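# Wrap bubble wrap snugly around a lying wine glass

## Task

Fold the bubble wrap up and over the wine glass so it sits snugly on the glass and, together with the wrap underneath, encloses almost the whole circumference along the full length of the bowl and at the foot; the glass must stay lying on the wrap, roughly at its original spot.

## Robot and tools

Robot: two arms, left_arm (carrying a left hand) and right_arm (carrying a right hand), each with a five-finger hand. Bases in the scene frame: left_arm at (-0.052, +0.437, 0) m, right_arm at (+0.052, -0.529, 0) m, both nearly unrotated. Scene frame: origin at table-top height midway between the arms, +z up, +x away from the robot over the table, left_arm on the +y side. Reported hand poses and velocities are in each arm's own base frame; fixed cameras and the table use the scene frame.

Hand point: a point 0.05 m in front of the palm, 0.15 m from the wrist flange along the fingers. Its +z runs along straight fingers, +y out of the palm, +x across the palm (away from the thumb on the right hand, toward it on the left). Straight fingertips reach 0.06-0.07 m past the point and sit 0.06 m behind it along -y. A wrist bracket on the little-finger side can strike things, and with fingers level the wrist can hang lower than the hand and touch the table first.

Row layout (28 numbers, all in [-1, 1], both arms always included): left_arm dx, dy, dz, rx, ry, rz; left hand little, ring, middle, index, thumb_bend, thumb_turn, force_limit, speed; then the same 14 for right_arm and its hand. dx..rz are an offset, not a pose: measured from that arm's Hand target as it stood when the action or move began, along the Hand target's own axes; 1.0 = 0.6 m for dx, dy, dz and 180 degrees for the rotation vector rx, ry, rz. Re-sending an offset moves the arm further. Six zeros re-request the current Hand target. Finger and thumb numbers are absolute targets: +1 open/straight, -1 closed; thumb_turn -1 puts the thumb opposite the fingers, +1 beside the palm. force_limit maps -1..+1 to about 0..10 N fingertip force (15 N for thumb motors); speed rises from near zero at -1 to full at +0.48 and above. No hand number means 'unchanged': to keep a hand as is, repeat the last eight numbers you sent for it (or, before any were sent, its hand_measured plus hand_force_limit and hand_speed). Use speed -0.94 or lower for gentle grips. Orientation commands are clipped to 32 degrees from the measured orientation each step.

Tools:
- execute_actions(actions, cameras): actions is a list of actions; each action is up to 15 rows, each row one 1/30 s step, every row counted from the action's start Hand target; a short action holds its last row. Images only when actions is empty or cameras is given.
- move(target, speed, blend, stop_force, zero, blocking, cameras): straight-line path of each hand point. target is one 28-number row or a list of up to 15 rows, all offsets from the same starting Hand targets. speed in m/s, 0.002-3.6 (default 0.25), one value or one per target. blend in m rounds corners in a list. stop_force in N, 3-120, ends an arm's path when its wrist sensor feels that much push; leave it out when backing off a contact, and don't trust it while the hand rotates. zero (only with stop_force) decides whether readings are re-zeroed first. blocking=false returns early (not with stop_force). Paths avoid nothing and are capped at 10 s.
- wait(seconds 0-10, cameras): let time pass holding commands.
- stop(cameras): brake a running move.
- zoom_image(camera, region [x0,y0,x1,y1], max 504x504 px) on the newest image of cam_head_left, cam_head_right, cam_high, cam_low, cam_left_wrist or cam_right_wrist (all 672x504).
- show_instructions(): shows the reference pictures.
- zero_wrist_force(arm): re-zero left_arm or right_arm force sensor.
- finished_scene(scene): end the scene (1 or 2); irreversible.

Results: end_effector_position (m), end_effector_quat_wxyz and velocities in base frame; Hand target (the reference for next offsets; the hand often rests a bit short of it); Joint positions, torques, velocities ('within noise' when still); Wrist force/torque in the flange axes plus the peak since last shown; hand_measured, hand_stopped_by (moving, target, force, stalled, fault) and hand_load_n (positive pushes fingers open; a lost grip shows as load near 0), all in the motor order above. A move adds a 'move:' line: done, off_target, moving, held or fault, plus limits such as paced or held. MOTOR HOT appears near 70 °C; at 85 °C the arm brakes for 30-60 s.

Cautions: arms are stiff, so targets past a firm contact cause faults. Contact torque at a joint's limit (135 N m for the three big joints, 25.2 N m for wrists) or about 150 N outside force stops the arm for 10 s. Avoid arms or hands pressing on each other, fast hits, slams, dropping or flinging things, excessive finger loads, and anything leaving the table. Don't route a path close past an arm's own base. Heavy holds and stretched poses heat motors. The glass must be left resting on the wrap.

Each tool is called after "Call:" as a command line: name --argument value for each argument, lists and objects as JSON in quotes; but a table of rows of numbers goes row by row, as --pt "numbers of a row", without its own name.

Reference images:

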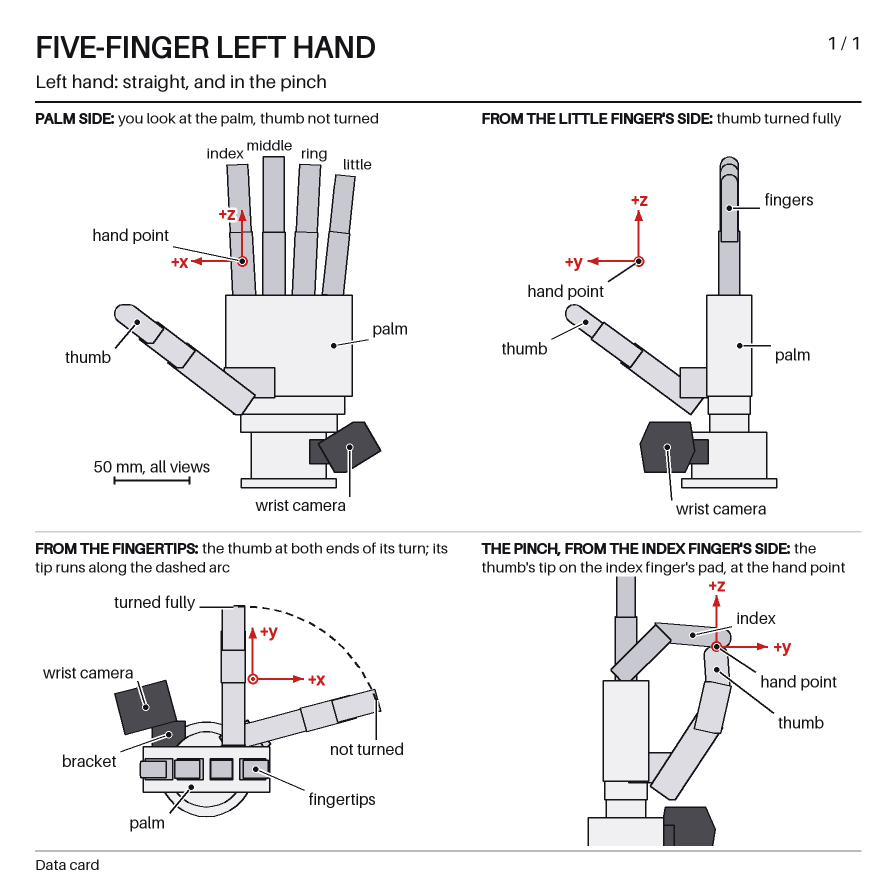

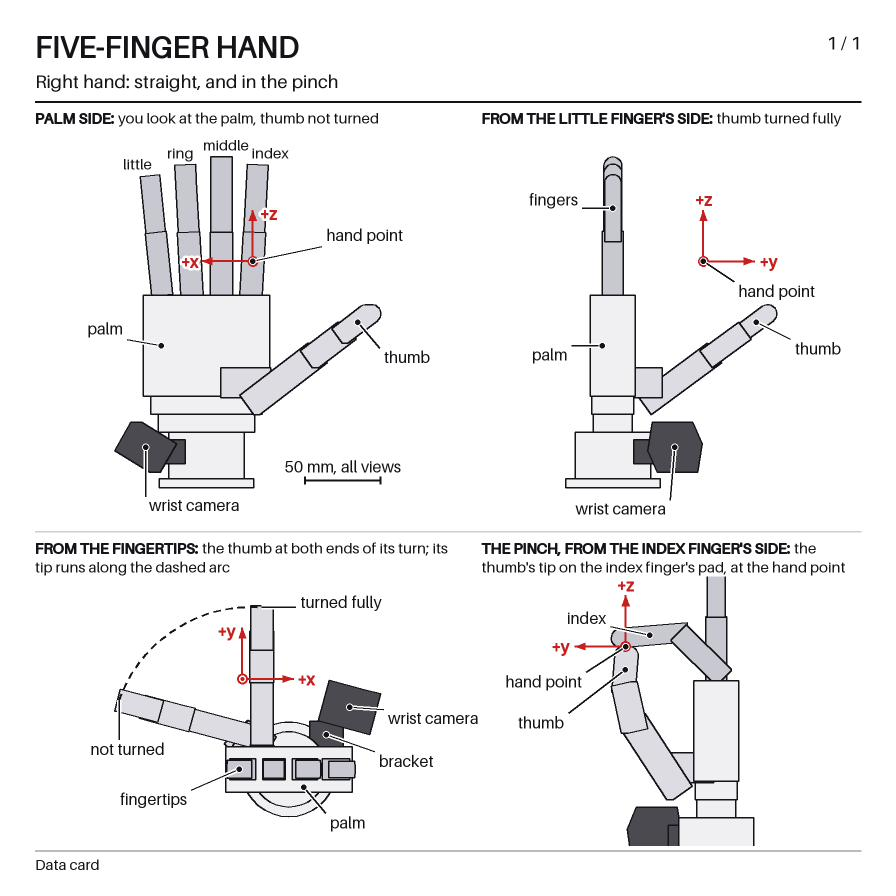

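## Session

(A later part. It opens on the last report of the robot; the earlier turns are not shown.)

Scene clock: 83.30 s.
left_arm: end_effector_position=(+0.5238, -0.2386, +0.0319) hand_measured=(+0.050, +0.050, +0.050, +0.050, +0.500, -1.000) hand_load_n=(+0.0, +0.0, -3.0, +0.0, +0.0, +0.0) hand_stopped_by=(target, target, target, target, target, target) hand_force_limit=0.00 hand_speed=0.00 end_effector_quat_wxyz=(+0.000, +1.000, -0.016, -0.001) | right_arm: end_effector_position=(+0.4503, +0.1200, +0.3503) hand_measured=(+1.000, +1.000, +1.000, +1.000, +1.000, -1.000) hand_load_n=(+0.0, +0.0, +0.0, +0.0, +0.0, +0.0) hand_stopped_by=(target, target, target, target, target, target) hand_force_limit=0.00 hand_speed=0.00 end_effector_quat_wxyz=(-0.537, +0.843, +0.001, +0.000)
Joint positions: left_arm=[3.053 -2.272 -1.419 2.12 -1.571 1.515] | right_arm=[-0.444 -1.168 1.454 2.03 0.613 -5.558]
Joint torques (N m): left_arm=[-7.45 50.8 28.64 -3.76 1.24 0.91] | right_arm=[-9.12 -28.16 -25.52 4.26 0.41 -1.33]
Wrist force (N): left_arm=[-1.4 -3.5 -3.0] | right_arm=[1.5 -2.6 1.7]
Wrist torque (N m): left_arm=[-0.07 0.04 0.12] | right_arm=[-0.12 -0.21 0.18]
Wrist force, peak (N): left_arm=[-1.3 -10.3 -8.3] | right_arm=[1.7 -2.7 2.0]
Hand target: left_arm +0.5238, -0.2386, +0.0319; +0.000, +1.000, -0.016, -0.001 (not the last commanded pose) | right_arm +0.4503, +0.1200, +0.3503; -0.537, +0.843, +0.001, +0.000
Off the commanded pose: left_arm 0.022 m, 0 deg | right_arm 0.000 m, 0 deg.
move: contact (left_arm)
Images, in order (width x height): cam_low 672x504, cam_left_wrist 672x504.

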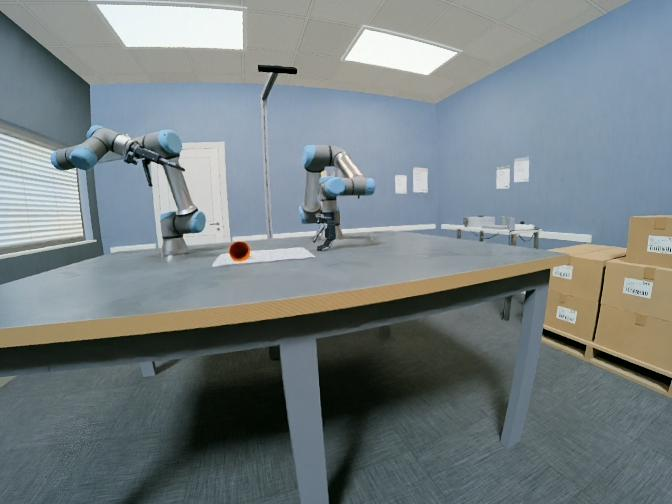

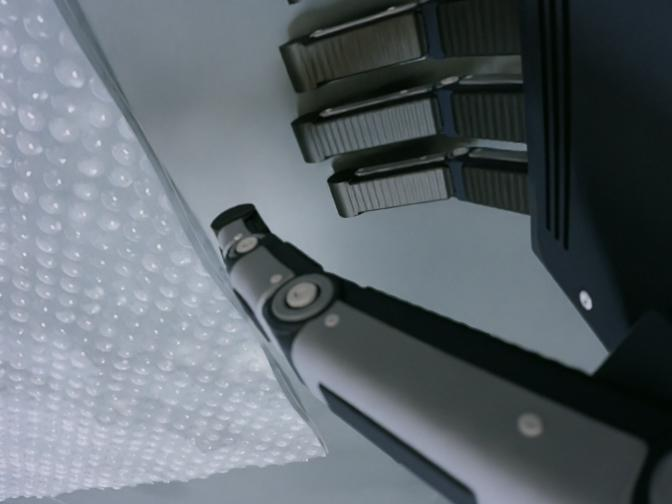

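Call:
move --target '[0,0.05,-0.0025,0,0,0,0.05,0.05,0.05,0.05,0.5,-1,0,0,0,0,0,0,0,0,1,1,1,1,1,-1,0,0]' --speed 0.05 --cameras '["cam_left_wrist","cam_high"]'

Call:
move --target '[0,0.04,0,0,0,0,0.05,0.05,0.05,0.05,0.5,-1,0,0,0,0,0,0,0,0,1,1,1,1,1,-1,0,0]' --speed 0.05 --cameras '["cam_left_wrist","cam_high"]'

Scene clock: 84.57 s.
left_arm: end_effector_position=(+0.5228, -0.2685, +0.0333) hand_measured=(+0.050, +0.050, +0.050, +0.050, +0.500, -1.000) hand_load_n=(+0.0, +0.0, +0.0, +0.0, +0.0, +0.0) hand_stopped_by=(target, target, target, target, target, target) hand_force_limit=0.00 hand_speed=0.00 end_effector_quat_wxyz=(+0.000, +1.000, -0.016, -0.001) | right_arm: end_effector_position=(+0.4503, +0.1200, +0.3503) hand_measured=(+1.000, +1.000, +1.000, +1.000, +1.000, -1.000) hand_load_n=(+0.0, +0.0, +0.0, +0.0, +0.0, +0.0) hand_stopped_by=(target, target, target, target, target, target) hand_force_limit=0.00 hand_speed=0.00 end_effector_quat_wxyz=(-0.537, +0.843, +0.001, +0.000)
Joint positions: left_arm=[2.995 -2.292 -1.38 2.1 -1.571 1.457] | right_arm=[-0.444 -1.168 1.454 2.03 0.613 -5.558]
Joint torques (N m): left_arm=[-13.4 38.45 29.87 -4.19 -0.98 -2.08] | right_arm=[-8.9 -27.77 -25.96 4.27 0.27 -1.39]
Wrist force (N): left_arm=[-1.4 -1.8 0.4] | right_arm=[1.6 -2.4 2.0]
Wrist torque (N m): left_arm=[-0.05 0.16 0.07] | right_arm=[-0.11 -0.23 0.19]
Wrist force, peak (N): left_arm=[-1.4 -6.5 -2.8] | right_arm=[1.5 -2.7 1.9]
Hand target: left_arm +0.5228, -0.2686, +0.0333; +0.000, +1.000, -0.016, -0.001 | right_arm +0.4503, +0.1200, +0.3503; -0.537, +0.843, +0.001, +0.000
Off the commanded pose: left_arm 0.000 m, 0 deg | right_arm 0.000 m, 0 deg.
move: done
Images, in order (width x height): cam_high 672x504, cam_left_wrist 672x504.

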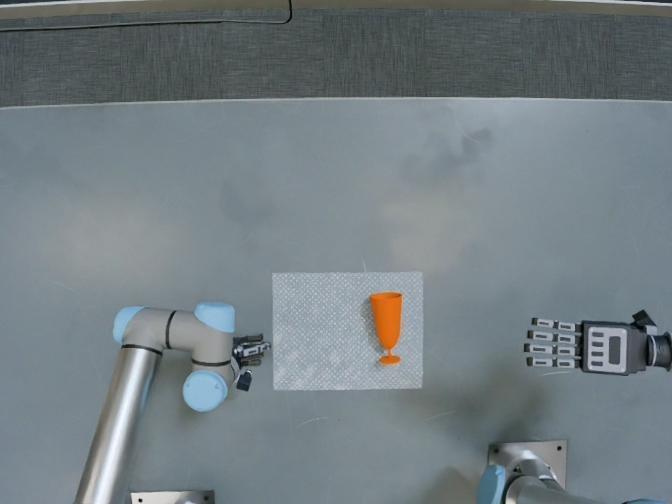

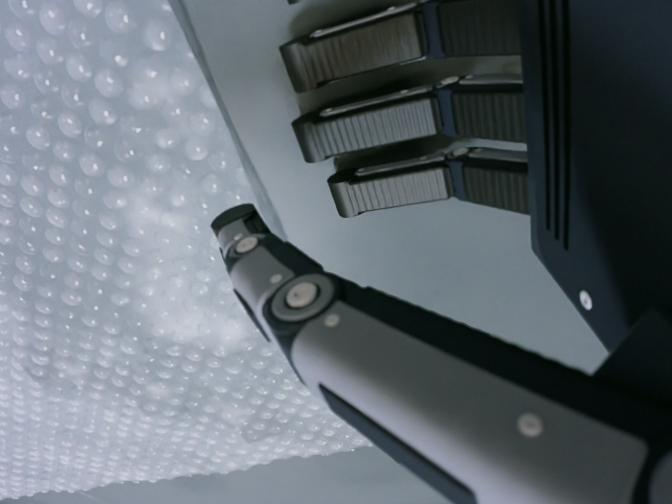

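Scene clock: 85.47 s.
left_arm: end_effector_position=(+0.5220, -0.2925, +0.0333) hand_measured=(+0.050, +0.050, +0.050, +0.050, +0.500, -1.000) hand_load_n=(+0.0, +0.0, +0.0, +0.0, +0.0, +0.0) hand_stopped_by=(target, target, target, target, target, target) hand_force_limit=0.00 hand_speed=0.00 end_effector_quat_wxyz=(+0.000, +1.000, -0.016, -0.001) | right_arm: end_effector_position=(+0.4503, +0.1200, +0.3503) hand_measured=(+1.000, +1.000, +1.000, +1.000, +1.000, -1.000) hand_load_n=(+0.0, +0.0, +0.0, +0.0, +0.0, +0.0) hand_stopped_by=(target, target, target, target, target, target) hand_force_limit=0.00 hand_speed=0.00 end_effector_quat_wxyz=(-0.537, +0.843, +0.001, +0.000)
Joint positions: left_arm=[2.95 -2.311 -1.344 2.083 -1.571 1.412] | right_arm=[-0.444 -1.168 1.454 2.03 0.613 -5.558]
Joint torques (N m): left_arm=[-14.88 39.22 28.91 -4.12 0.1 -2.71] | right_arm=[-9.44 -28.3 -25.9 4.42 0.33 -1.5]
Wrist force (N): left_arm=[-1.3 -1.9 0.3] | right_arm=[1.5 -2.5 1.7]
Wrist torque (N m): left_arm=[-0.04 0.12 0.07] | right_arm=[-0.12 -0.21 0.18]
Wrist force, peak (N): left_arm=[-1.3 -2.1 0.1] | right_arm=[1.4 -2.5 1.9]
Hand target: left_arm +0.5220, -0.2926, +0.0333; +0.000, +1.000, -0.016, -0.001 | right_arm +0.4503, +0.1200, +0.3503; -0.537, +0.843, +0.001, +0.000
Off the commanded pose: left_arm 0.000 m, 0 deg | right_arm 0.000 m, 0 deg.
move: done
Images, in order (width x height): cam_high 672x504, cam_left_wrist 672x504.

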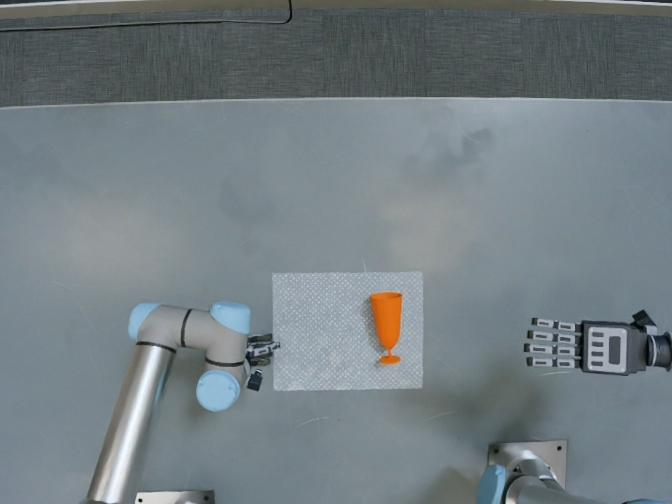

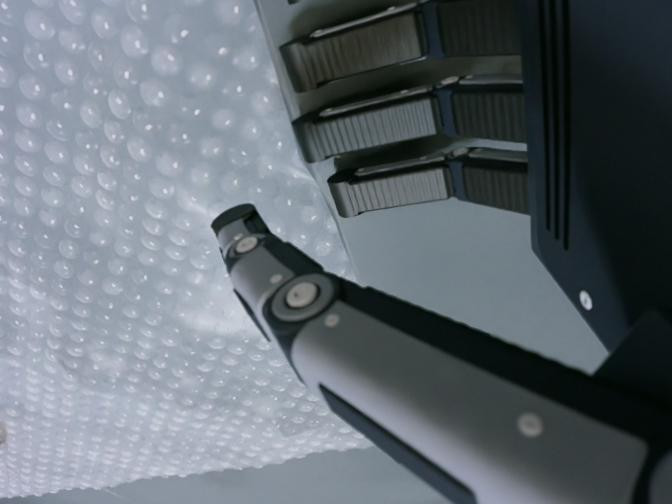

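Call:
move --target '[0,0.025,0,0,0,0,0.05,0.05,0.05,0.05,0.5,-1,0,0,0,0,0,0,0,0,1,1,1,1,1,-1,0,0]' --speed 0.05 --cameras '["cam_left_wrist"]'

Call:
move --target '[0,0.025,0,0,0,0,0.05,0.05,0.05,0.05,0.5,-1,0,0,0,0,0,0,0,0,1,1,1,1,1,-1,0,0]' --speed 0.05 --cameras '["cam_left_wrist","cam_high","cam_low"]'

Scene clock: 86.47 s.
left_arm: end_effector_position=(+0.5215, -0.3075, +0.0333) hand_measured=(+0.050, +0.050, +0.050, +0.050, +0.500, -1.000) hand_load_n=(+0.5, +0.0, +0.0, +0.5, +0.0, +0.5) hand_stopped_by=(target, target, target, target, target, target) hand_force_limit=0.00 hand_speed=0.00 end_effector_quat_wxyz=(+0.000, +1.000, -0.016, -0.001) | right_arm: end_effector_position=(+0.4503, +0.1200, +0.3503) hand_measured=(+1.000, +1.000, +1.000, +1.000, +1.000, -1.000) hand_load_n=(+0.0, +0.0, +0.0, +0.0, +0.0, +0.0) hand_stopped_by=(target, target, target, target, target, target) hand_force_limit=0.00 hand_speed=0.00 end_effector_quat_wxyz=(-0.537, +0.843, +0.001, +0.000)
Joint positions: left_arm=[2.922 -2.324 -1.32 2.072 -1.571 1.384] | right_arm=[-0.444 -1.168 1.454 2.03 0.613 -5.558]
Joint torques (N m): left_arm=[-13.29 41.6 29 -4.49 0.78 -2.38] | right_arm=[-9.47 -27.62 -25.08 4.4 0.34 -1.27]
Wrist force (N): left_arm=[-1.4 -2.0 0.1] | right_arm=[1.4 -2.4 1.9]
Wrist torque (N m): left_arm=[-0.06 0.13 0.06] | right_arm=[-0.10 -0.20 0.18]
Wrist force, peak (N): left_arm=[-1.3 -2.4 0.3] | right_arm=[1.5 -2.5 2.0]
Hand target: left_arm +0.5215, -0.3076, +0.0333; +0.000, +1.000, -0.016, -0.001 | right_arm +0.4503, +0.1200, +0.3503; -0.537, +0.843, +0.001, +0.000
Off the commanded pose: left_arm 0.000 m, 0 deg | right_arm 0.000 m, 0 deg.
move: done
Images, in order (width x height): cam_left_wrist 672x504.

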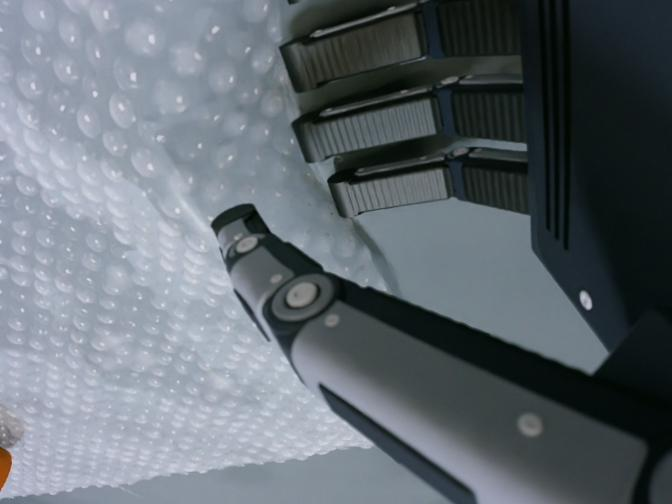

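Scene clock: 87.30 s.
left_arm: end_effector_position=(+0.5210, -0.3225, +0.0333) hand_measured=(+0.050, +0.050, +0.050, +0.050, +0.500, -1.000) hand_load_n=(+0.5, +0.0, +0.0, +0.0, +0.0, +0.0) hand_stopped_by=(target, target, target, target, target, target) hand_force_limit=0.00 hand_speed=0.00 end_effector_quat_wxyz=(+0.000, +1.000, -0.016, -0.001) | right_arm: end_effector_position=(+0.4503, +0.1200, +0.3503) hand_measured=(+1.000, +1.000, +1.000, +1.000, +1.000, -1.000) hand_load_n=(+0.0, +0.0, +0.0, +0.0, +0.0, +0.0) hand_stopped_by=(target, target, target, target, target, target) hand_force_limit=0.00 hand_speed=0.00 end_effector_quat_wxyz=(-0.537, +0.843, +0.001, +0.000)
Joint positions: left_arm=[2.895 -2.339 -1.294 2.06 -1.571 1.357] | right_arm=[-0.444 -1.168 1.454 2.03 0.613 -5.558]
Joint torques (N m): left_arm=[-12.27 40.81 31.97 -4.29 0.57 -2.23] | right_arm=[-9.52 -28.13 -25.79 4.23 0.43 -1.34]
Wrist force (N): left_arm=[-1.4 -1.9 0.2] | right_arm=[1.4 -2.6 1.8]
Wrist torque (N m): left_arm=[-0.06 0.13 0.08] | right_arm=[-0.13 -0.19 0.17]
Wrist force, peak (N): left_arm=[-1.3 -2.4 0.1] | right_arm=[1.5 -2.5 1.9]
Hand target: left_arm +0.5210, -0.3226, +0.0333; +0.000, +1.000, -0.016, -0.001 | right_arm +0.4503, +0.1200, +0.3503; -0.537, +0.843, +0.001, +0.000
Off the commanded pose: left_arm 0.000 m, 0 deg | right_arm 0.000 m, 0 deg.
move: done
Images, in order (width x height): cam_high 672x504, cam_low 672x504, cam_left_wrist 672x504.

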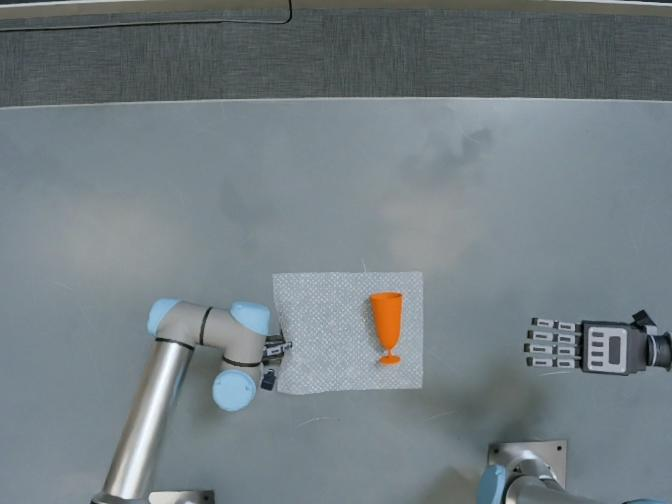

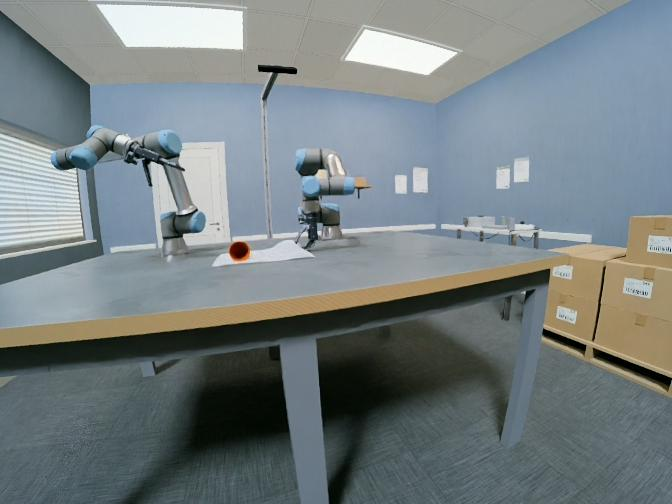

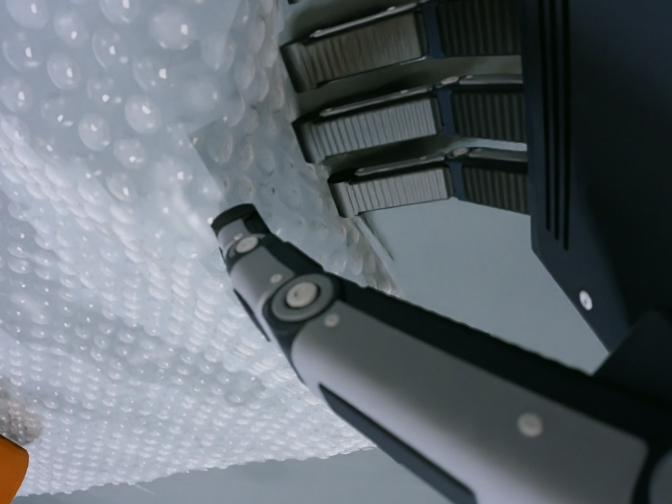

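Call:
move --pt "0 -0.02 -0.06 0 0 0 0.05 0.05 0.05 0.05 0.5 -1 0 0 0 0 0 0 0 0 1 1 1 1 1 -1 0 0" --pt "0 -0.06 -0.06 0 0 0 0.45 0.45 0.45 0.45 0.6 -1 0 0 0 0 0 0 0 0 1 1 1 1 1 -1 0 0" --speed 0.1

Call:
move --target '[0,0,0.06,0,0,0,0.45,0.45,0.45,0.45,0.6,-1,0,0,0,0,0,0,0,0,1,1,1,1,1,-1,0,0]' --speed 0.015 --stop_force 3 --cameras '["cam_left_wrist","cam_high"]'

Scene clock: 89.87 s.
left_arm: end_effector_position=(+0.5222, -0.2866, +0.0693) hand_measured=(+0.450, +0.450, +0.450, +0.450, +0.600, -1.000) hand_load_n=(+0.5, +0.0, +0.0, +0.0, +0.0, +0.0) hand_stopped_by=(target, target, target, target, target, target) hand_force_limit=0.00 hand_speed=0.00 end_effector_quat_wxyz=(+0.000, +1.000, -0.016, -0.001) | right_arm: end_effector_position=(+0.4503, +0.1200, +0.3503) hand_measured=(+1.000, +1.000, +1.000, +1.000, +1.000, -1.000) hand_load_n=(+0.0, +0.0, +0.0, +0.0, +0.0, +0.0) hand_stopped_by=(target, target, target, target, target, target) hand_force_limit=0.00 hand_speed=0.00 end_effector_quat_wxyz=(-0.537, +0.843, +0.001, +0.000)
Joint positions: left_arm=[2.961 -2.266 -1.322 2.016 -1.571 1.423] | right_arm=[-0.444 -1.168 1.454 2.03 0.613 -5.558]
Joint torques (N m): left_arm=[10.74 53.29 7.57 -1.13 0.87 2.13] | right_arm=[-7.96 -27.95 -24.3 3.97 0.4 -1.41]
Wrist force (N): left_arm=[-1.7 -1.8 0.3] | right_arm=[1.6 -2.6 1.7]
Wrist torque (N m): left_arm=[-0.06 0.18 -0.03] | right_arm=[-0.12 -0.22 0.19]
Wrist force, peak (N): left_arm=[-1.4 -2.5 0.2] | right_arm=[1.5 -2.6 1.9]
Hand target: left_arm +0.5222, -0.2866, +0.0693; +0.000, +1.000, -0.016, -0.001 | right_arm +0.4503, +0.1200, +0.3503; -0.537, +0.843, +0.001, +0.000
Off the commanded pose: left_arm 0.000 m, 0 deg | right_arm 0.000 m, 0 deg.
move: done

Scene clock: 91.90 s.
left_arm: end_effector_position=(+0.5222, -0.2866, +0.0565) hand_measured=(+0.450, +0.450, +0.450, +0.450, +0.600, -1.000) hand_load_n=(+0.0, +0.0, -2.0, +0.0, -0.5, +0.0) hand_stopped_by=(target, target, target, target, target, target) hand_force_limit=0.00 hand_speed=0.00 end_effector_quat_wxyz=(+0.000, +1.000, -0.016, -0.001) | right_arm: end_effector_position=(+0.4503, +0.1200, +0.3503) hand_measured=(+1.000, +1.000, +1.000, +1.000, +1.000, -1.000) hand_load_n=(+0.0, +0.0, +0.0, +0.0, +0.0, +0.0) hand_stopped_by=(target, target, target, target, target, target) hand_force_limit=0.00 hand_speed=0.00 end_effector_quat_wxyz=(-0.537, +0.843, +0.001, +0.000)
Joint positions: left_arm=[2.961 -2.28 -1.335 2.042 -1.571 1.423] | right_arm=[-0.444 -1.168 1.454 2.03 0.613 -5.558]
Joint torques (N m): left_arm=[-4.54 52.4 30.19 -3.64 1.56 2.06] | right_arm=[-9.54 -28.98 -25.59 4.18 0.45 -1.37]
Wrist force (N): left_arm=[-1.7 -2.4 -2.1] | right_arm=[1.4 -2.4 1.7]
Wrist torque (N m): left_arm=[0.03 0.08 -0.01] | right_arm=[-0.09 -0.19 0.18]
Wrist force, peak (N): left_arm=[-1.6 -9.0 -12.5] | right_arm=[1.5 -2.8 1.8]
Hand target: left_arm +0.5222, -0.2866, +0.0565; +0.000, +1.000, -0.016, -0.001 (not the last commanded pose) | right_arm +0.4503, +0.1200, +0.3503; -0.537, +0.843, +0.001, +0.000
Off the commanded pose: left_arm 0.023 m, 0 deg | right_arm 0.000 m, 0 deg.
move: contact (left_arm)
Images, in order (width x height): cam_high 672x504, cam_left_wrist 672x504.

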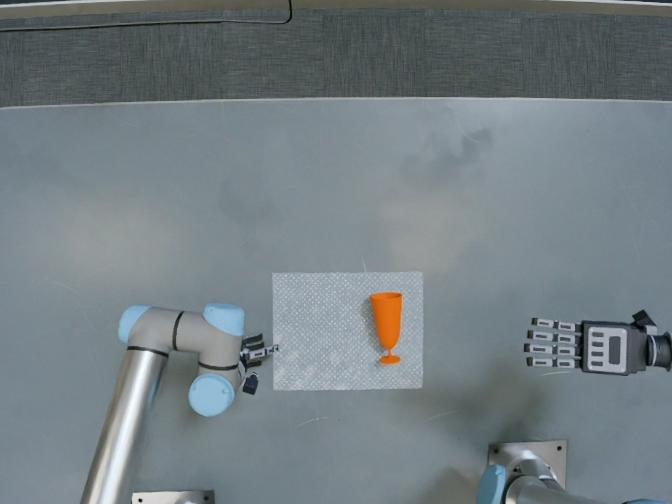

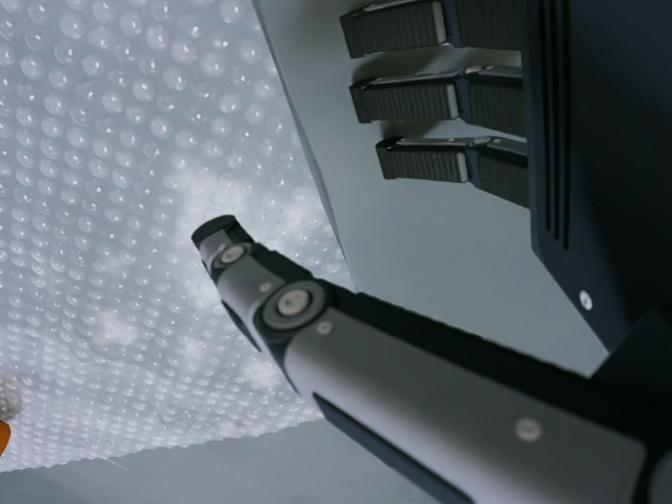

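Call:
move --target '[0,0.07,-0.0025,0,0,0,0.45,0.45,0.45,0.45,0.6,-1,0,0,0,0,0,0,0,0,1,1,1,1,1,-1,0,0]' --speed 0.06 --cameras '["cam_left_wrist"]'

Call:
move --target '[0,0.02,0,0,0,0,0.2,0.2,0.2,0.2,0.6,-1,0,-0.3,0,0,0,0,0,0,1,1,1,1,1,-1,0,0]' --speed 0.06 --cameras '["cam_left_wrist"]'

Scene clock: 93.30 s.
left_arm: end_effector_position=(+0.5208, -0.3285, +0.0579) hand_measured=(+0.450, +0.450, +0.450, +0.450, +0.600, -1.000) hand_load_n=(+0.0, +0.0, +0.0, +0.0, +0.0, +0.0) hand_stopped_by=(target, target, target, target, target, target) hand_force_limit=0.00 hand_speed=0.00 end_effector_quat_wxyz=(+0.000, +1.000, -0.016, -0.001) | right_arm: end_effector_position=(+0.4503, +0.1200, +0.3503) hand_measured=(+1.000, +1.000, +1.000, +1.000, +1.000, -1.000) hand_load_n=(+0.0, +0.0, +0.0, +0.0, +0.0, +0.0) hand_stopped_by=(target, target, target, target, target, target) hand_force_limit=0.00 hand_speed=0.00 end_effector_quat_wxyz=(-0.537, +0.843, +0.001, +0.000)
Joint positions: left_arm=[2.884 -2.318 -1.262 2.007 -1.571 1.346] | right_arm=[-0.444 -1.168 1.454 2.03 0.613 -5.558]
Joint torques (N m): left_arm=[-15.69 41.3 31.09 -3.91 -1.15 -2.38] | right_arm=[-9.33 -28.78 -24.56 4.06 0.33 -1.3]
Wrist force (N): left_arm=[-1.3 -1.9 0.3] | right_arm=[1.2 -2.5 1.9]
Wrist torque (N m): left_arm=[-0.05 0.12 0.08] | right_arm=[-0.12 -0.17 0.17]
Wrist force, peak (N): left_arm=[-2.4 -9.0 -4.5] | right_arm=[1.4 -2.5 1.9]
Hand target: left_arm +0.5208, -0.3286, +0.0579; +0.000, +1.000, -0.016, -0.001 | right_arm +0.4503, +0.1200, +0.3503; -0.537, +0.843, +0.001, +0.000
Off the commanded pose: left_arm 0.000 m, 0 deg | right_arm 0.000 m, 0 deg.
move: done
Images, in order (width x height): cam_left_wrist 672x504.

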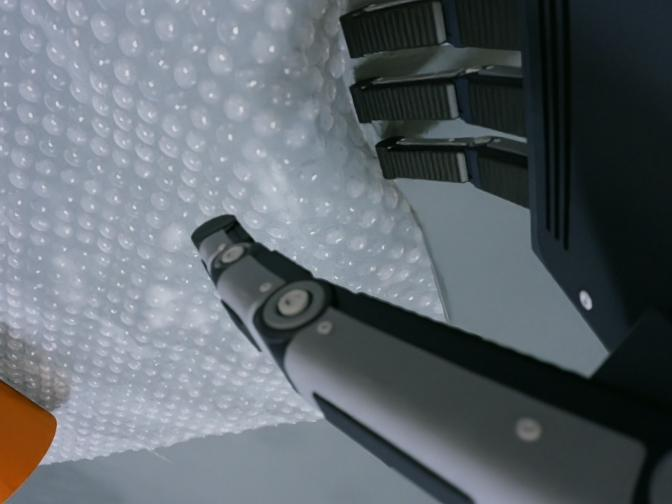

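Scene clock: 94.10 s.
left_arm: end_effector_position=(+0.5205, -0.3405, +0.0579) hand_measured=(+0.200, +0.200, +0.200, +0.200, +0.600, -1.000) hand_load_n=(+0.0, +0.0, +0.5, +0.0, +0.0, +0.0) hand_stopped_by=(target, target, target, target, target, target) hand_force_limit=0.00 hand_speed=-0.30 end_effector_quat_wxyz=(+0.000, +1.000, -0.016, -0.001) | right_arm: end_effector_position=(+0.4503, +0.1200, +0.3503) hand_measured=(+1.000, +1.000, +1.000, +1.000, +1.000, -1.000) hand_load_n=(-0.5, +0.0, -0.5, +0.0, +0.0, +0.0) hand_stopped_by=(target, target, target, target, target, target) hand_force_limit=0.00 hand_speed=0.00 end_effector_quat_wxyz=(-0.537, +0.843, +0.001, +0.000)
Joint positions: left_arm=[2.863 -2.33 -1.239 1.997 -1.571 1.325] | right_arm=[-0.444 -1.168 1.454 2.03 0.613 -5.558]
Joint torques (N m): left_arm=[-15.71 42.55 32.56 -4.36 1.43 -2.37] | right_arm=[-8.9 -28.41 -25.7 4.28 0.39 -1.32]
Wrist force (N): left_arm=[-1.2 -1.8 0.2] | right_arm=[1.4 -2.5 1.9]
Wrist torque (N m): left_arm=[-0.04 0.11 0.08] | right_arm=[-0.13 -0.21 0.18]
Wrist force, peak (N): left_arm=[-1.4 -2.3 0.3] | right_arm=[1.6 -2.6 1.8]
Hand target: left_arm +0.5205, -0.3406, +0.0579; +0.000, +1.000, -0.016, -0.001 | right_arm +0.4503, +0.1200, +0.3503; -0.537, +0.843, +0.001, +0.000
Off the commanded pose: left_arm 0.000 m, 0 deg | right_arm 0.000 m, 0 deg.
move: done
Images, in order (width x height): cam_left_wrist 672x504.

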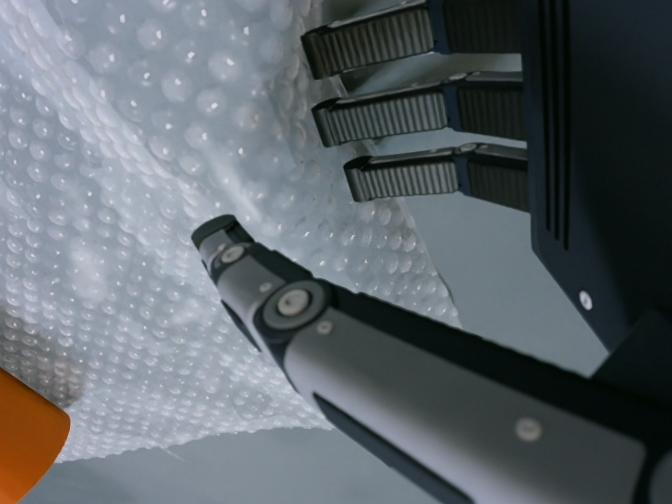

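Call:
move --pt "0 0 -0.1 0 0 0 0.5 0.5 0.5 0.5 0.6 -1 0 0 0 0 0 0 0 0 1 1 1 1 1 -1 0 0" --pt "0 -0.35 -0.35 0 0 0 0.5 0.5 0.5 0.5 0.6 -1 0 0 0 0 0 0 0 0 1 1 1 1 1 -1 0 0" --speed 0.2 --blend '[0.02,0]'

Call:
move --target '[0,0,0,0,0,0,0.5,0.5,0.5,0.5,0.6,-1,0,0,-0.1222,-0.0058,0.9995,-0.0833,0,0,0.5,0.5,0.5,0.5,1,-1,0,0]' --speed 0.25 --cameras '["cam_high","cam_right_wrist"]'

Scene clock: 97.23 s.
left_arm: end_effector_position=(+0.5276, -0.1309, +0.2680) hand_measured=(+0.500, +0.500, +0.500, +0.500, +0.600, -1.000) hand_load_n=(+0.0, +0.0, +0.0, +0.0, +0.0, +0.0) hand_stopped_by=(target, target, target, target, target, target) hand_force_limit=0.00 hand_speed=0.00 end_effector_quat_wxyz=(+0.000, +1.000, -0.016, -0.001) | right_arm: end_effector_position=(+0.4503, +0.1200, +0.3503) hand_measured=(+1.000, +1.000, +1.000, +1.000, +1.000, -1.000) hand_load_n=(+0.0, +0.0, +0.0, +0.0, +0.0, +0.0) hand_stopped_by=(target, target, target, target, target, target) hand_force_limit=0.00 hand_speed=0.00 end_effector_quat_wxyz=(-0.537, +0.843, +0.001, +0.000)
Joint positions: left_arm=[3.27 -2.045 -1.154 1.627 -1.572 1.732] | right_arm=[-0.444 -1.168 1.454 2.03 0.613 -5.558]
Joint torques (N m): left_arm=[12.98 46.63 32.76 -4.19 1.55 2.34] | right_arm=[-9.12 -27.97 -25.29 3.98 0.36 -1.1]
Wrist force (N): left_arm=[-1.3 -1.8 0.1] | right_arm=[1.4 -2.3 1.8]
Wrist torque (N m): left_arm=[-0.05 0.13 0.01] | right_arm=[-0.10 -0.19 0.18]
Wrist force, peak (N): left_arm=[-1.2 -2.9 -0.3] | right_arm=[1.6 -2.5 1.9]
Hand target: left_arm +0.5276, -0.1308, +0.2681; +0.000, +1.000, -0.016, -0.001 | right_arm +0.4503, +0.1200, +0.3503; -0.537, +0.843, +0.001, +0.000
Off the commanded pose: left_arm 0.000 m, 0 deg | right_arm 0.000 m, 0 deg.
move: done

Scene clock: 100.43 s.
left_arm: end_effector_position=(+0.5276, -0.1308, +0.2681) hand_measured=(+0.500, +0.500, +0.500, +0.500, +0.600, -1.000) hand_load_n=(+0.0, +0.0, +0.0, +0.0, +0.0, +0.0) hand_stopped_by=(target, target, target, target, target, target) hand_force_limit=0.00 hand_speed=0.00 end_effector_quat_wxyz=(+0.000, +1.000, -0.016, -0.001) | right_arm: end_effector_position=(+0.3768, +0.6648, +0.0997) hand_measured=(+0.500, +0.500, +0.500, +0.500, +1.000, -1.000) hand_load_n=(+0.0, +0.0, +0.0, -0.5, +0.0, +0.0) hand_stopped_by=(target, target, target, target, target, target) hand_force_limit=0.00 hand_speed=0.00 end_effector_quat_wxyz=(-0.423, +0.906, +0.001, +0.000)
Joint positions: left_arm=[3.27 -2.045 -1.154 1.627 -1.572 1.732] | right_arm=[0.693 -0.673 0.827 0.766 0.941 -3.801]
Joint torques (N m): left_arm=[11.87 47.04 32.2 -4.36 1.6 1.84] | right_arm=[7.82 -47.61 -27.56 3.48 0.69 0]
Wrist force (N): left_arm=[-1.1 -1.9 0.1] | right_arm=[1.3 -2.3 1.1]
Wrist torque (N m): left_arm=[-0.06 0.09 0.03] | right_arm=[-0.07 -0.20 0.05]
Wrist force, peak (N): left_arm=[-1.3 -2.2 -0.1] | right_arm=[1.4 -2.7 1.8]
Hand target: left_arm +0.5276, -0.1308, +0.2681; +0.000, +1.000, -0.016, -0.001 | right_arm +0.3768, +0.6649, +0.0997; -0.423, +0.906, +0.001, +0.000
Off the commanded pose: left_arm 0.000 m, 0 deg | right_arm 0.000 m, 0 deg.
move: done
Images, in order (width x height): cam_high 672x504, cam_right_wrist 672x504.

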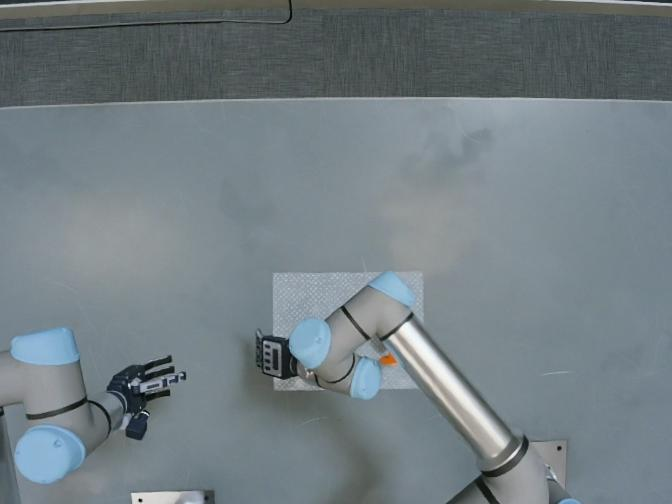

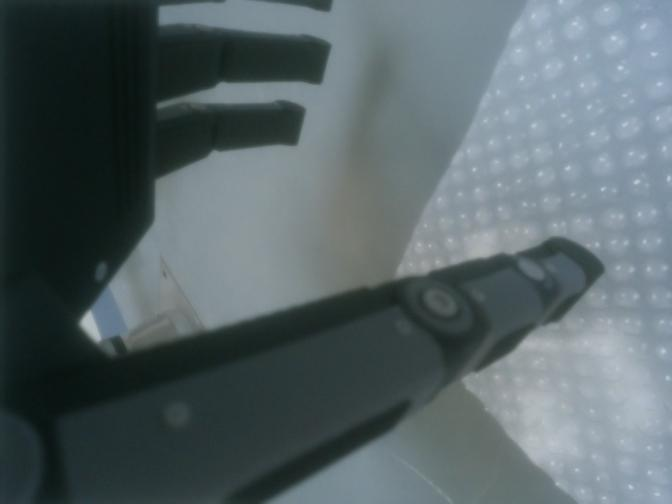

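Call:
move --target '[0,0,0,0,0,0,0.5,0.5,0.5,0.5,0.6,-1,0,0,0,0.0638,0.0536,0,0,0,0.4,0.4,0.4,0.4,1,-1,0,0]' --speed 0.1

Call:
move --target '[0,0,0,0,0,0,0.5,0.5,0.5,0.5,0.6,-1,0,0,0,0.0511,0.0429,0,0,0,0.4,0.4,0.4,0.4,1,-1,0,0]' --speed 0.015 --stop_force 3 --cameras '["cam_right_wrist"]'

Scene clock: 101.73 s.
left_arm: end_effector_position=(+0.5276, -0.1308, +0.2681) hand_measured=(+0.500, +0.500, +0.500, +0.500, +0.600, -1.000) hand_load_n=(+0.0, +0.0, +0.0, +0.0, +0.0, +0.0) hand_stopped_by=(target, target, target, target, target, target) hand_force_limit=0.00 hand_speed=0.00 end_effector_quat_wxyz=(+0.000, +1.000, -0.016, -0.001) | right_arm: end_effector_position=(+0.3768, +0.6649, +0.0498) hand_measured=(+0.400, +0.400, +0.400, +0.400, +1.000, -1.000) hand_load_n=(+0.0, +0.0, +0.0, +0.0, +0.0, +0.0) hand_stopped_by=(target, target, target, target, target, target) hand_force_limit=0.00 hand_speed=0.00 end_effector_quat_wxyz=(-0.423, +0.906, +0.001, +0.000)
Joint positions: left_arm=[3.27 -2.045 -1.154 1.627 -1.572 1.732] | right_arm=[0.693 -0.641 0.897 0.664 0.941 -3.802]
Joint torques (N m): left_arm=[12.78 47.42 33.03 -4.09 1.58 2.08] | right_arm=[-5.14 -47.92 -14.9 -0.92 -1.72 1.56]
Wrist force (N): left_arm=[-1.2 -1.7 0.2] | right_arm=[1.5 -2.2 1.0]
Wrist torque (N m): left_arm=[-0.04 0.12 0.01] | right_arm=[-0.06 -0.23 0.08]
Wrist force, peak (N): left_arm=[-1.3 -1.9 0.2] | right_arm=[1.4 -3.1 0.6]
Hand target: left_arm +0.5276, -0.1308, +0.2681; +0.000, +1.000, -0.016, -0.001 | right_arm +0.3769, +0.6649, +0.0497; -0.423, +0.906, +0.001, +0.000
Off the commanded pose: left_arm 0.000 m, 0 deg | right_arm 0.000 m, 0 deg.
move: done

Scene clock: 104.50 s.
left_arm: end_effector_position=(+0.5276, -0.1308, +0.2681) hand_measured=(+0.500, +0.500, +0.500, +0.500, +0.600, -1.000) hand_load_n=(+0.0, +0.0, +0.0, +0.0, +0.0, +0.0) hand_stopped_by=(target, target, target, target, target, target) hand_force_limit=0.00 hand_speed=0.00 end_effector_quat_wxyz=(+0.000, +1.000, -0.016, -0.001) | right_arm: end_effector_position=(+0.3769, +0.6649, +0.0263) hand_measured=(+0.400, +0.400, +0.400, +0.400, +1.000, -1.000) hand_load_n=(+0.0, +0.0, +0.0, +0.0, +0.0, +0.0) hand_stopped_by=(target, target, target, target, target, target) hand_force_limit=0.00 hand_speed=0.00 end_effector_quat_wxyz=(-0.422, +0.906, +0.001, +0.000)
Joint positions: left_arm=[3.27 -2.045 -1.154 1.627 -1.572 1.732] | right_arm=[0.693 -0.622 0.923 0.619 0.941 -3.802]
Joint torques (N m): left_arm=[12.91 47.08 33.14 -4.16 1.61 2.18] | right_arm=[-7.19 -61.69 -25.15 3.34 0.93 -0.75]
Wrist force (N): left_arm=[-1.2 -1.8 0.2] | right_arm=[1.9 -5.4 -2.0]
Wrist torque (N m): left_arm=[-0.05 0.12 0.01] | right_arm=[0.01 -0.13 0.01]
Wrist force, peak (N): left_arm=[-1.2 -2.1 0.3] | right_arm=[1.6 -13.8 -9.9]
Hand target: left_arm +0.5276, -0.1308, +0.2681; +0.000, +1.000, -0.016, -0.001 | right_arm +0.3769, +0.6649, +0.0263; -0.422, +0.906, +0.001, +0.000 (not the last commanded pose)
Off the commanded pose: left_arm 0.000 m, 0 deg | right_arm 0.017 m, 0 deg.
move: contact (right_arm)
Images, in order (width x height): cam_right_wrist 672x504.

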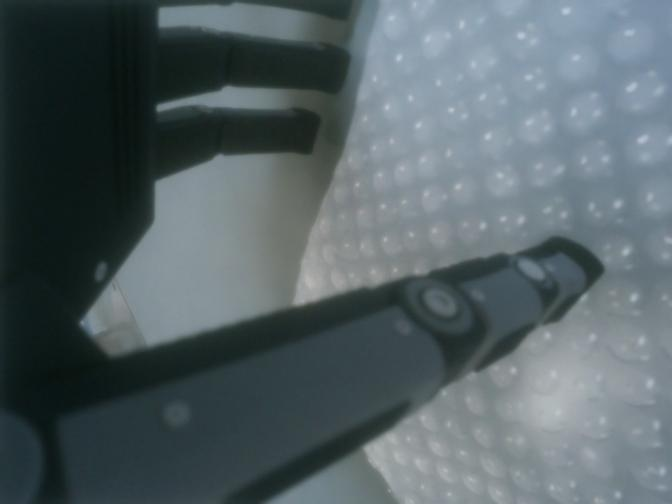

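Call:
move --target '[0,0,0,0,0,0,0.5,0.5,0.5,0.5,0.6,-1,0,0,0,0,0,0,0,0,0.05,0.05,0.05,0.05,1,-1,-0.3,-0.5]' --speed 0.05 --cameras '["cam_right_wrist"]'

Call:
move --target '[0,0,0,0,0,0,0.5,0.5,0.5,0.5,0.6,-1,0,0,0,0,0,0,0,0,-0.25,-0.25,-0.25,-0.25,0.4,-1,-0.3,-0.5]' --speed 0.05 --cameras '["cam_right_wrist"]'

Scene clock: 105.30 s.
left_arm: end_effector_position=(+0.5276, -0.1308, +0.2681) hand_measured=(+0.500, +0.500, +0.500, +0.500, +0.600, -1.000) hand_load_n=(+0.0, +0.0, +0.0, +0.0, +0.0, +0.0) hand_stopped_by=(target, target, target, target, target, target) hand_force_limit=0.00 hand_speed=0.00 end_effector_quat_wxyz=(+0.000, +1.000, -0.016, -0.001) | right_arm: end_effector_position=(+0.3769, +0.6649, +0.0264) hand_measured=(+0.050, +0.050, +0.362, +0.050, +1.000, -1.000) hand_load_n=(+0.0, +0.0, +8.0, +0.0, +0.5, +0.0) hand_stopped_by=(target, target, force, target, target, target) hand_force_limit=-0.30 hand_speed=-0.50 end_effector_quat_wxyz=(-0.423, +0.906, +0.001, +0.000)
Joint positions: left_arm=[3.27 -2.045 -1.154 1.627 -1.572 1.732] | right_arm=[0.693 -0.622 0.923 0.619 0.941 -3.802]
Joint torques (N m): left_arm=[12.05 46.24 33.13 -4.22 1.51 1.89] | right_arm=[-5.95 -48.29 -11.48 2.98 0.6 -0.67]
Wrist force (N): left_arm=[-1.3 -2.0 0.4] | right_arm=[1.2 -13.3 0.4]
Wrist torque (N m): left_arm=[-0.09 0.14 0.01] | right_arm=[0.05 -0.19 -0.20]
Wrist force, peak (N): left_arm=[-1.3 -2.0 0.4] | right_arm=[1.3 -15.4 1.5]
Hand target: left_arm +0.5276, -0.1308, +0.2681; +0.000, +1.000, -0.016, -0.001 | right_arm +0.3769, +0.6649, +0.0263; -0.422, +0.906, +0.001, +0.000
Off the commanded pose: left_arm 0.000 m, 0 deg | right_arm 0.000 m, 0 deg.
move: done
Images, in order (width x height): cam_right_wrist 672x504.

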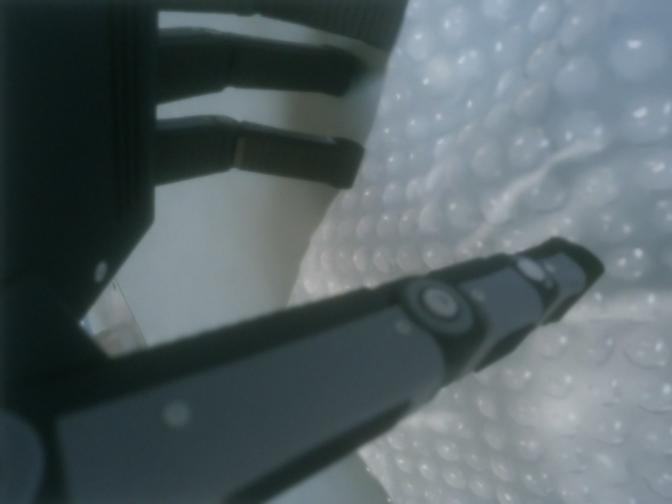

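Scene clock: 106.43 s.
left_arm: end_effector_position=(+0.5276, -0.1308, +0.2681) hand_measured=(+0.500, +0.500, +0.500, +0.500, +0.600, -1.000) hand_load_n=(+0.0, +0.0, +0.0, +0.0, +0.0, +0.0) hand_stopped_by=(target, target, target, target, target, target) hand_force_limit=0.00 hand_speed=0.00 end_effector_quat_wxyz=(+0.000, +1.000, -0.016, -0.001) | right_arm: end_effector_position=(+0.3769, +0.6649, +0.0263) hand_measured=(-0.250, -0.250, +0.362, -0.250, +0.400, -1.000) hand_load_n=(+0.0, +0.0, +8.0, +0.0, +0.0, +0.5) hand_stopped_by=(target, target, force, target, target, target) hand_force_limit=-0.30 hand_speed=-0.50 end_effector_quat_wxyz=(-0.422, +0.906, +0.001, +0.000)
Joint positions: left_arm=[3.27 -2.045 -1.154 1.627 -1.572 1.732] | right_arm=[0.693 -0.622 0.923 0.619 0.941 -3.802]
Joint torques (N m): left_arm=[12.44 46.84 33.25 -4.18 1.6 1.75] | right_arm=[-5.73 -41.82 -9.2 3.07 0.28 -0.61]
Wrist force (N): left_arm=[-1.2 -1.8 0.1] | right_arm=[1.7 -14.2 -0.2]
Wrist torque (N m): left_arm=[-0.04 0.12 0.01] | right_arm=[0.03 -0.22 -0.19]
Wrist force, peak (N): left_arm=[-1.3 -2.1 0.3] | right_arm=[1.7 -14.2 -0.3]
Hand target: left_arm +0.5276, -0.1308, +0.2681; +0.000, +1.000, -0.016, -0.001 | right_arm +0.3769, +0.6649, +0.0263; -0.422, +0.906, +0.001, +0.000
Off the commanded pose: left_arm 0.000 m, 0 deg | right_arm 0.000 m, 0 deg.
move: done
Images, in order (width x height): cam_right_wrist 672x504.

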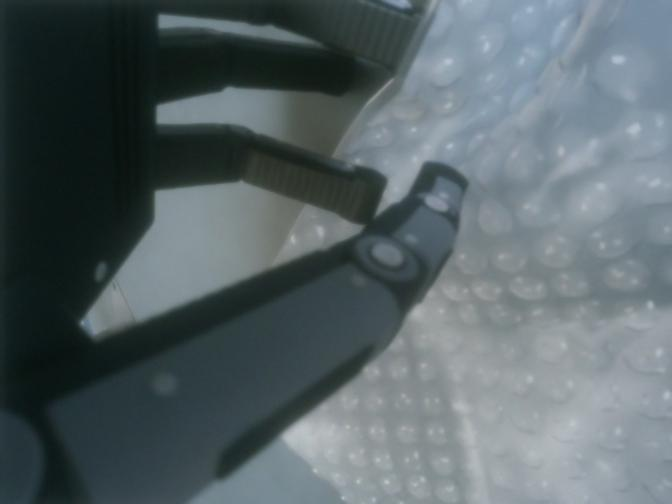

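Call:
move --target '[0,0,0,0,0,0,0.5,0.5,0.5,0.5,0.6,-1,0,0,0,-0.0077,-0.0064,0,0,0,-0.25,-0.25,-0.1,-0.25,0.4,-1,0,-0.5]' --speed 0.05

Call:
move --target '[0,0,0,0,0,0,0.5,0.5,0.5,0.5,0.6,-1,0,0,0,0,0,0,0,0,-0.4,-0.4,-0.4,-0.4,0.0,-1,0.2,-0.5]' --speed 0.05 --cameras '["cam_right_wrist"]'

Scene clock: 107.47 s.
left_arm: end_effector_position=(+0.5276, -0.1308, +0.2681) hand_measured=(+0.500, +0.500, +0.500, +0.500, +0.600, -1.000) hand_load_n=(+0.0, +0.0, +0.0, +0.0, +0.0, +0.0) hand_stopped_by=(target, target, target, target, target, target) hand_force_limit=0.00 hand_speed=0.00 end_effector_quat_wxyz=(+0.000, +1.000, -0.016, -0.001) | right_arm: end_effector_position=(+0.3769, +0.6649, +0.0322) hand_measured=(-0.250, -0.250, +0.362, -0.250, +0.400, -1.000) hand_load_n=(+0.0, +0.0, +0.0, +0.0, +0.0, +0.0) hand_stopped_by=(target, target, force, target, target, target) hand_force_limit=0.00 hand_speed=-0.50 end_effector_quat_wxyz=(-0.422, +0.906, +0.001, +0.000)
Joint positions: left_arm=[3.27 -2.045 -1.154 1.627 -1.572 1.732] | right_arm=[0.693 -0.627 0.917 0.63 0.941 -3.802]
Joint torques (N m): left_arm=[12.3 46.9 34.91 -4.16 1.46 1.89] | right_arm=[1.18 -66.43 -26.77 3.57 0.76 1.34]
Wrist force (N): left_arm=[-1.1 -1.9 0.1] | right_arm=[0.5 -1.7 1.2]
Wrist torque (N m): left_arm=[-0.06 0.09 0.03] | right_arm=[0.03 -0.09 0.03]
Wrist force, peak (N): left_arm=[-1.4 -2.0 0.0] | right_arm=[2.5 -14.3 -0.1]
Hand target: left_arm +0.5276, -0.1308, +0.2681; +0.000, +1.000, -0.016, -0.001 | right_arm +0.3769, +0.6649, +0.0323; -0.422, +0.906, +0.001, +0.000
Off the commanded pose: left_arm 0.000 m, 0 deg | right_arm 0.000 m, 0 deg.
move: done

Scene clock: 108.20 s.
left_arm: end_effector_position=(+0.5276, -0.1308, +0.2681) hand_measured=(+0.500, +0.500, +0.500, +0.500, +0.600, -1.000) hand_load_n=(+0.0, +0.0, +0.0, +0.0, +0.0, +0.0) hand_stopped_by=(target, target, target, target, target, target) hand_force_limit=0.00 hand_speed=0.00 end_effector_quat_wxyz=(+0.000, +1.000, -0.016, -0.001) | right_arm: end_effector_position=(+0.3769, +0.6649, +0.0323) hand_measured=(-0.400, -0.400, -0.276, -0.398, +0.292, -1.000) hand_load_n=(+0.0, +0.5, +6.5, +5.0, +11.0, +0.0) hand_stopped_by=(target, target, force, force, force, target) hand_force_limit=0.20 hand_speed=-0.50 end_effector_quat_wxyz=(-0.422, +0.906, +0.001, +0.000)
Joint positions: left_arm=[3.27 -2.045 -1.154 1.627 -1.572 1.732] | right_arm=[0.693 -0.627 0.917 0.63 0.941 -3.802]
Joint torques (N m): left_arm=[12.77 45.61 33.35 -4.06 1.29 1.86] | right_arm=[5.93 -66.61 -27.41 3.17 0.23 1.27]
Wrist force (N): left_arm=[-1.1 -1.7 0.2] | right_arm=[0.6 -1.6 0.9]
Wrist torque (N m): left_arm=[-0.05 0.10 0.02] | right_arm=[0.04 -0.11 0.04]
Wrist force, peak (N): left_arm=[-1.2 -2.1 0.3] | right_arm=[0.6 -2.0 1.1]
Hand target: left_arm +0.5276, -0.1308, +0.2681; +0.000, +1.000, -0.016, -0.001 | right_arm +0.3769, +0.6649, +0.0323; -0.422, +0.906, +0.001, +0.000
Off the commanded pose: left_arm 0.000 m, 0 deg | right_arm 0.000 m, 0 deg.
move: done
Images, in order (width x height): cam_right_wrist 672x504.

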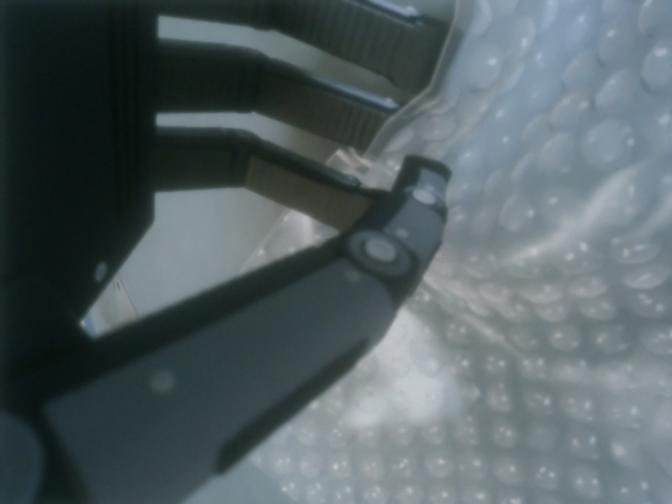

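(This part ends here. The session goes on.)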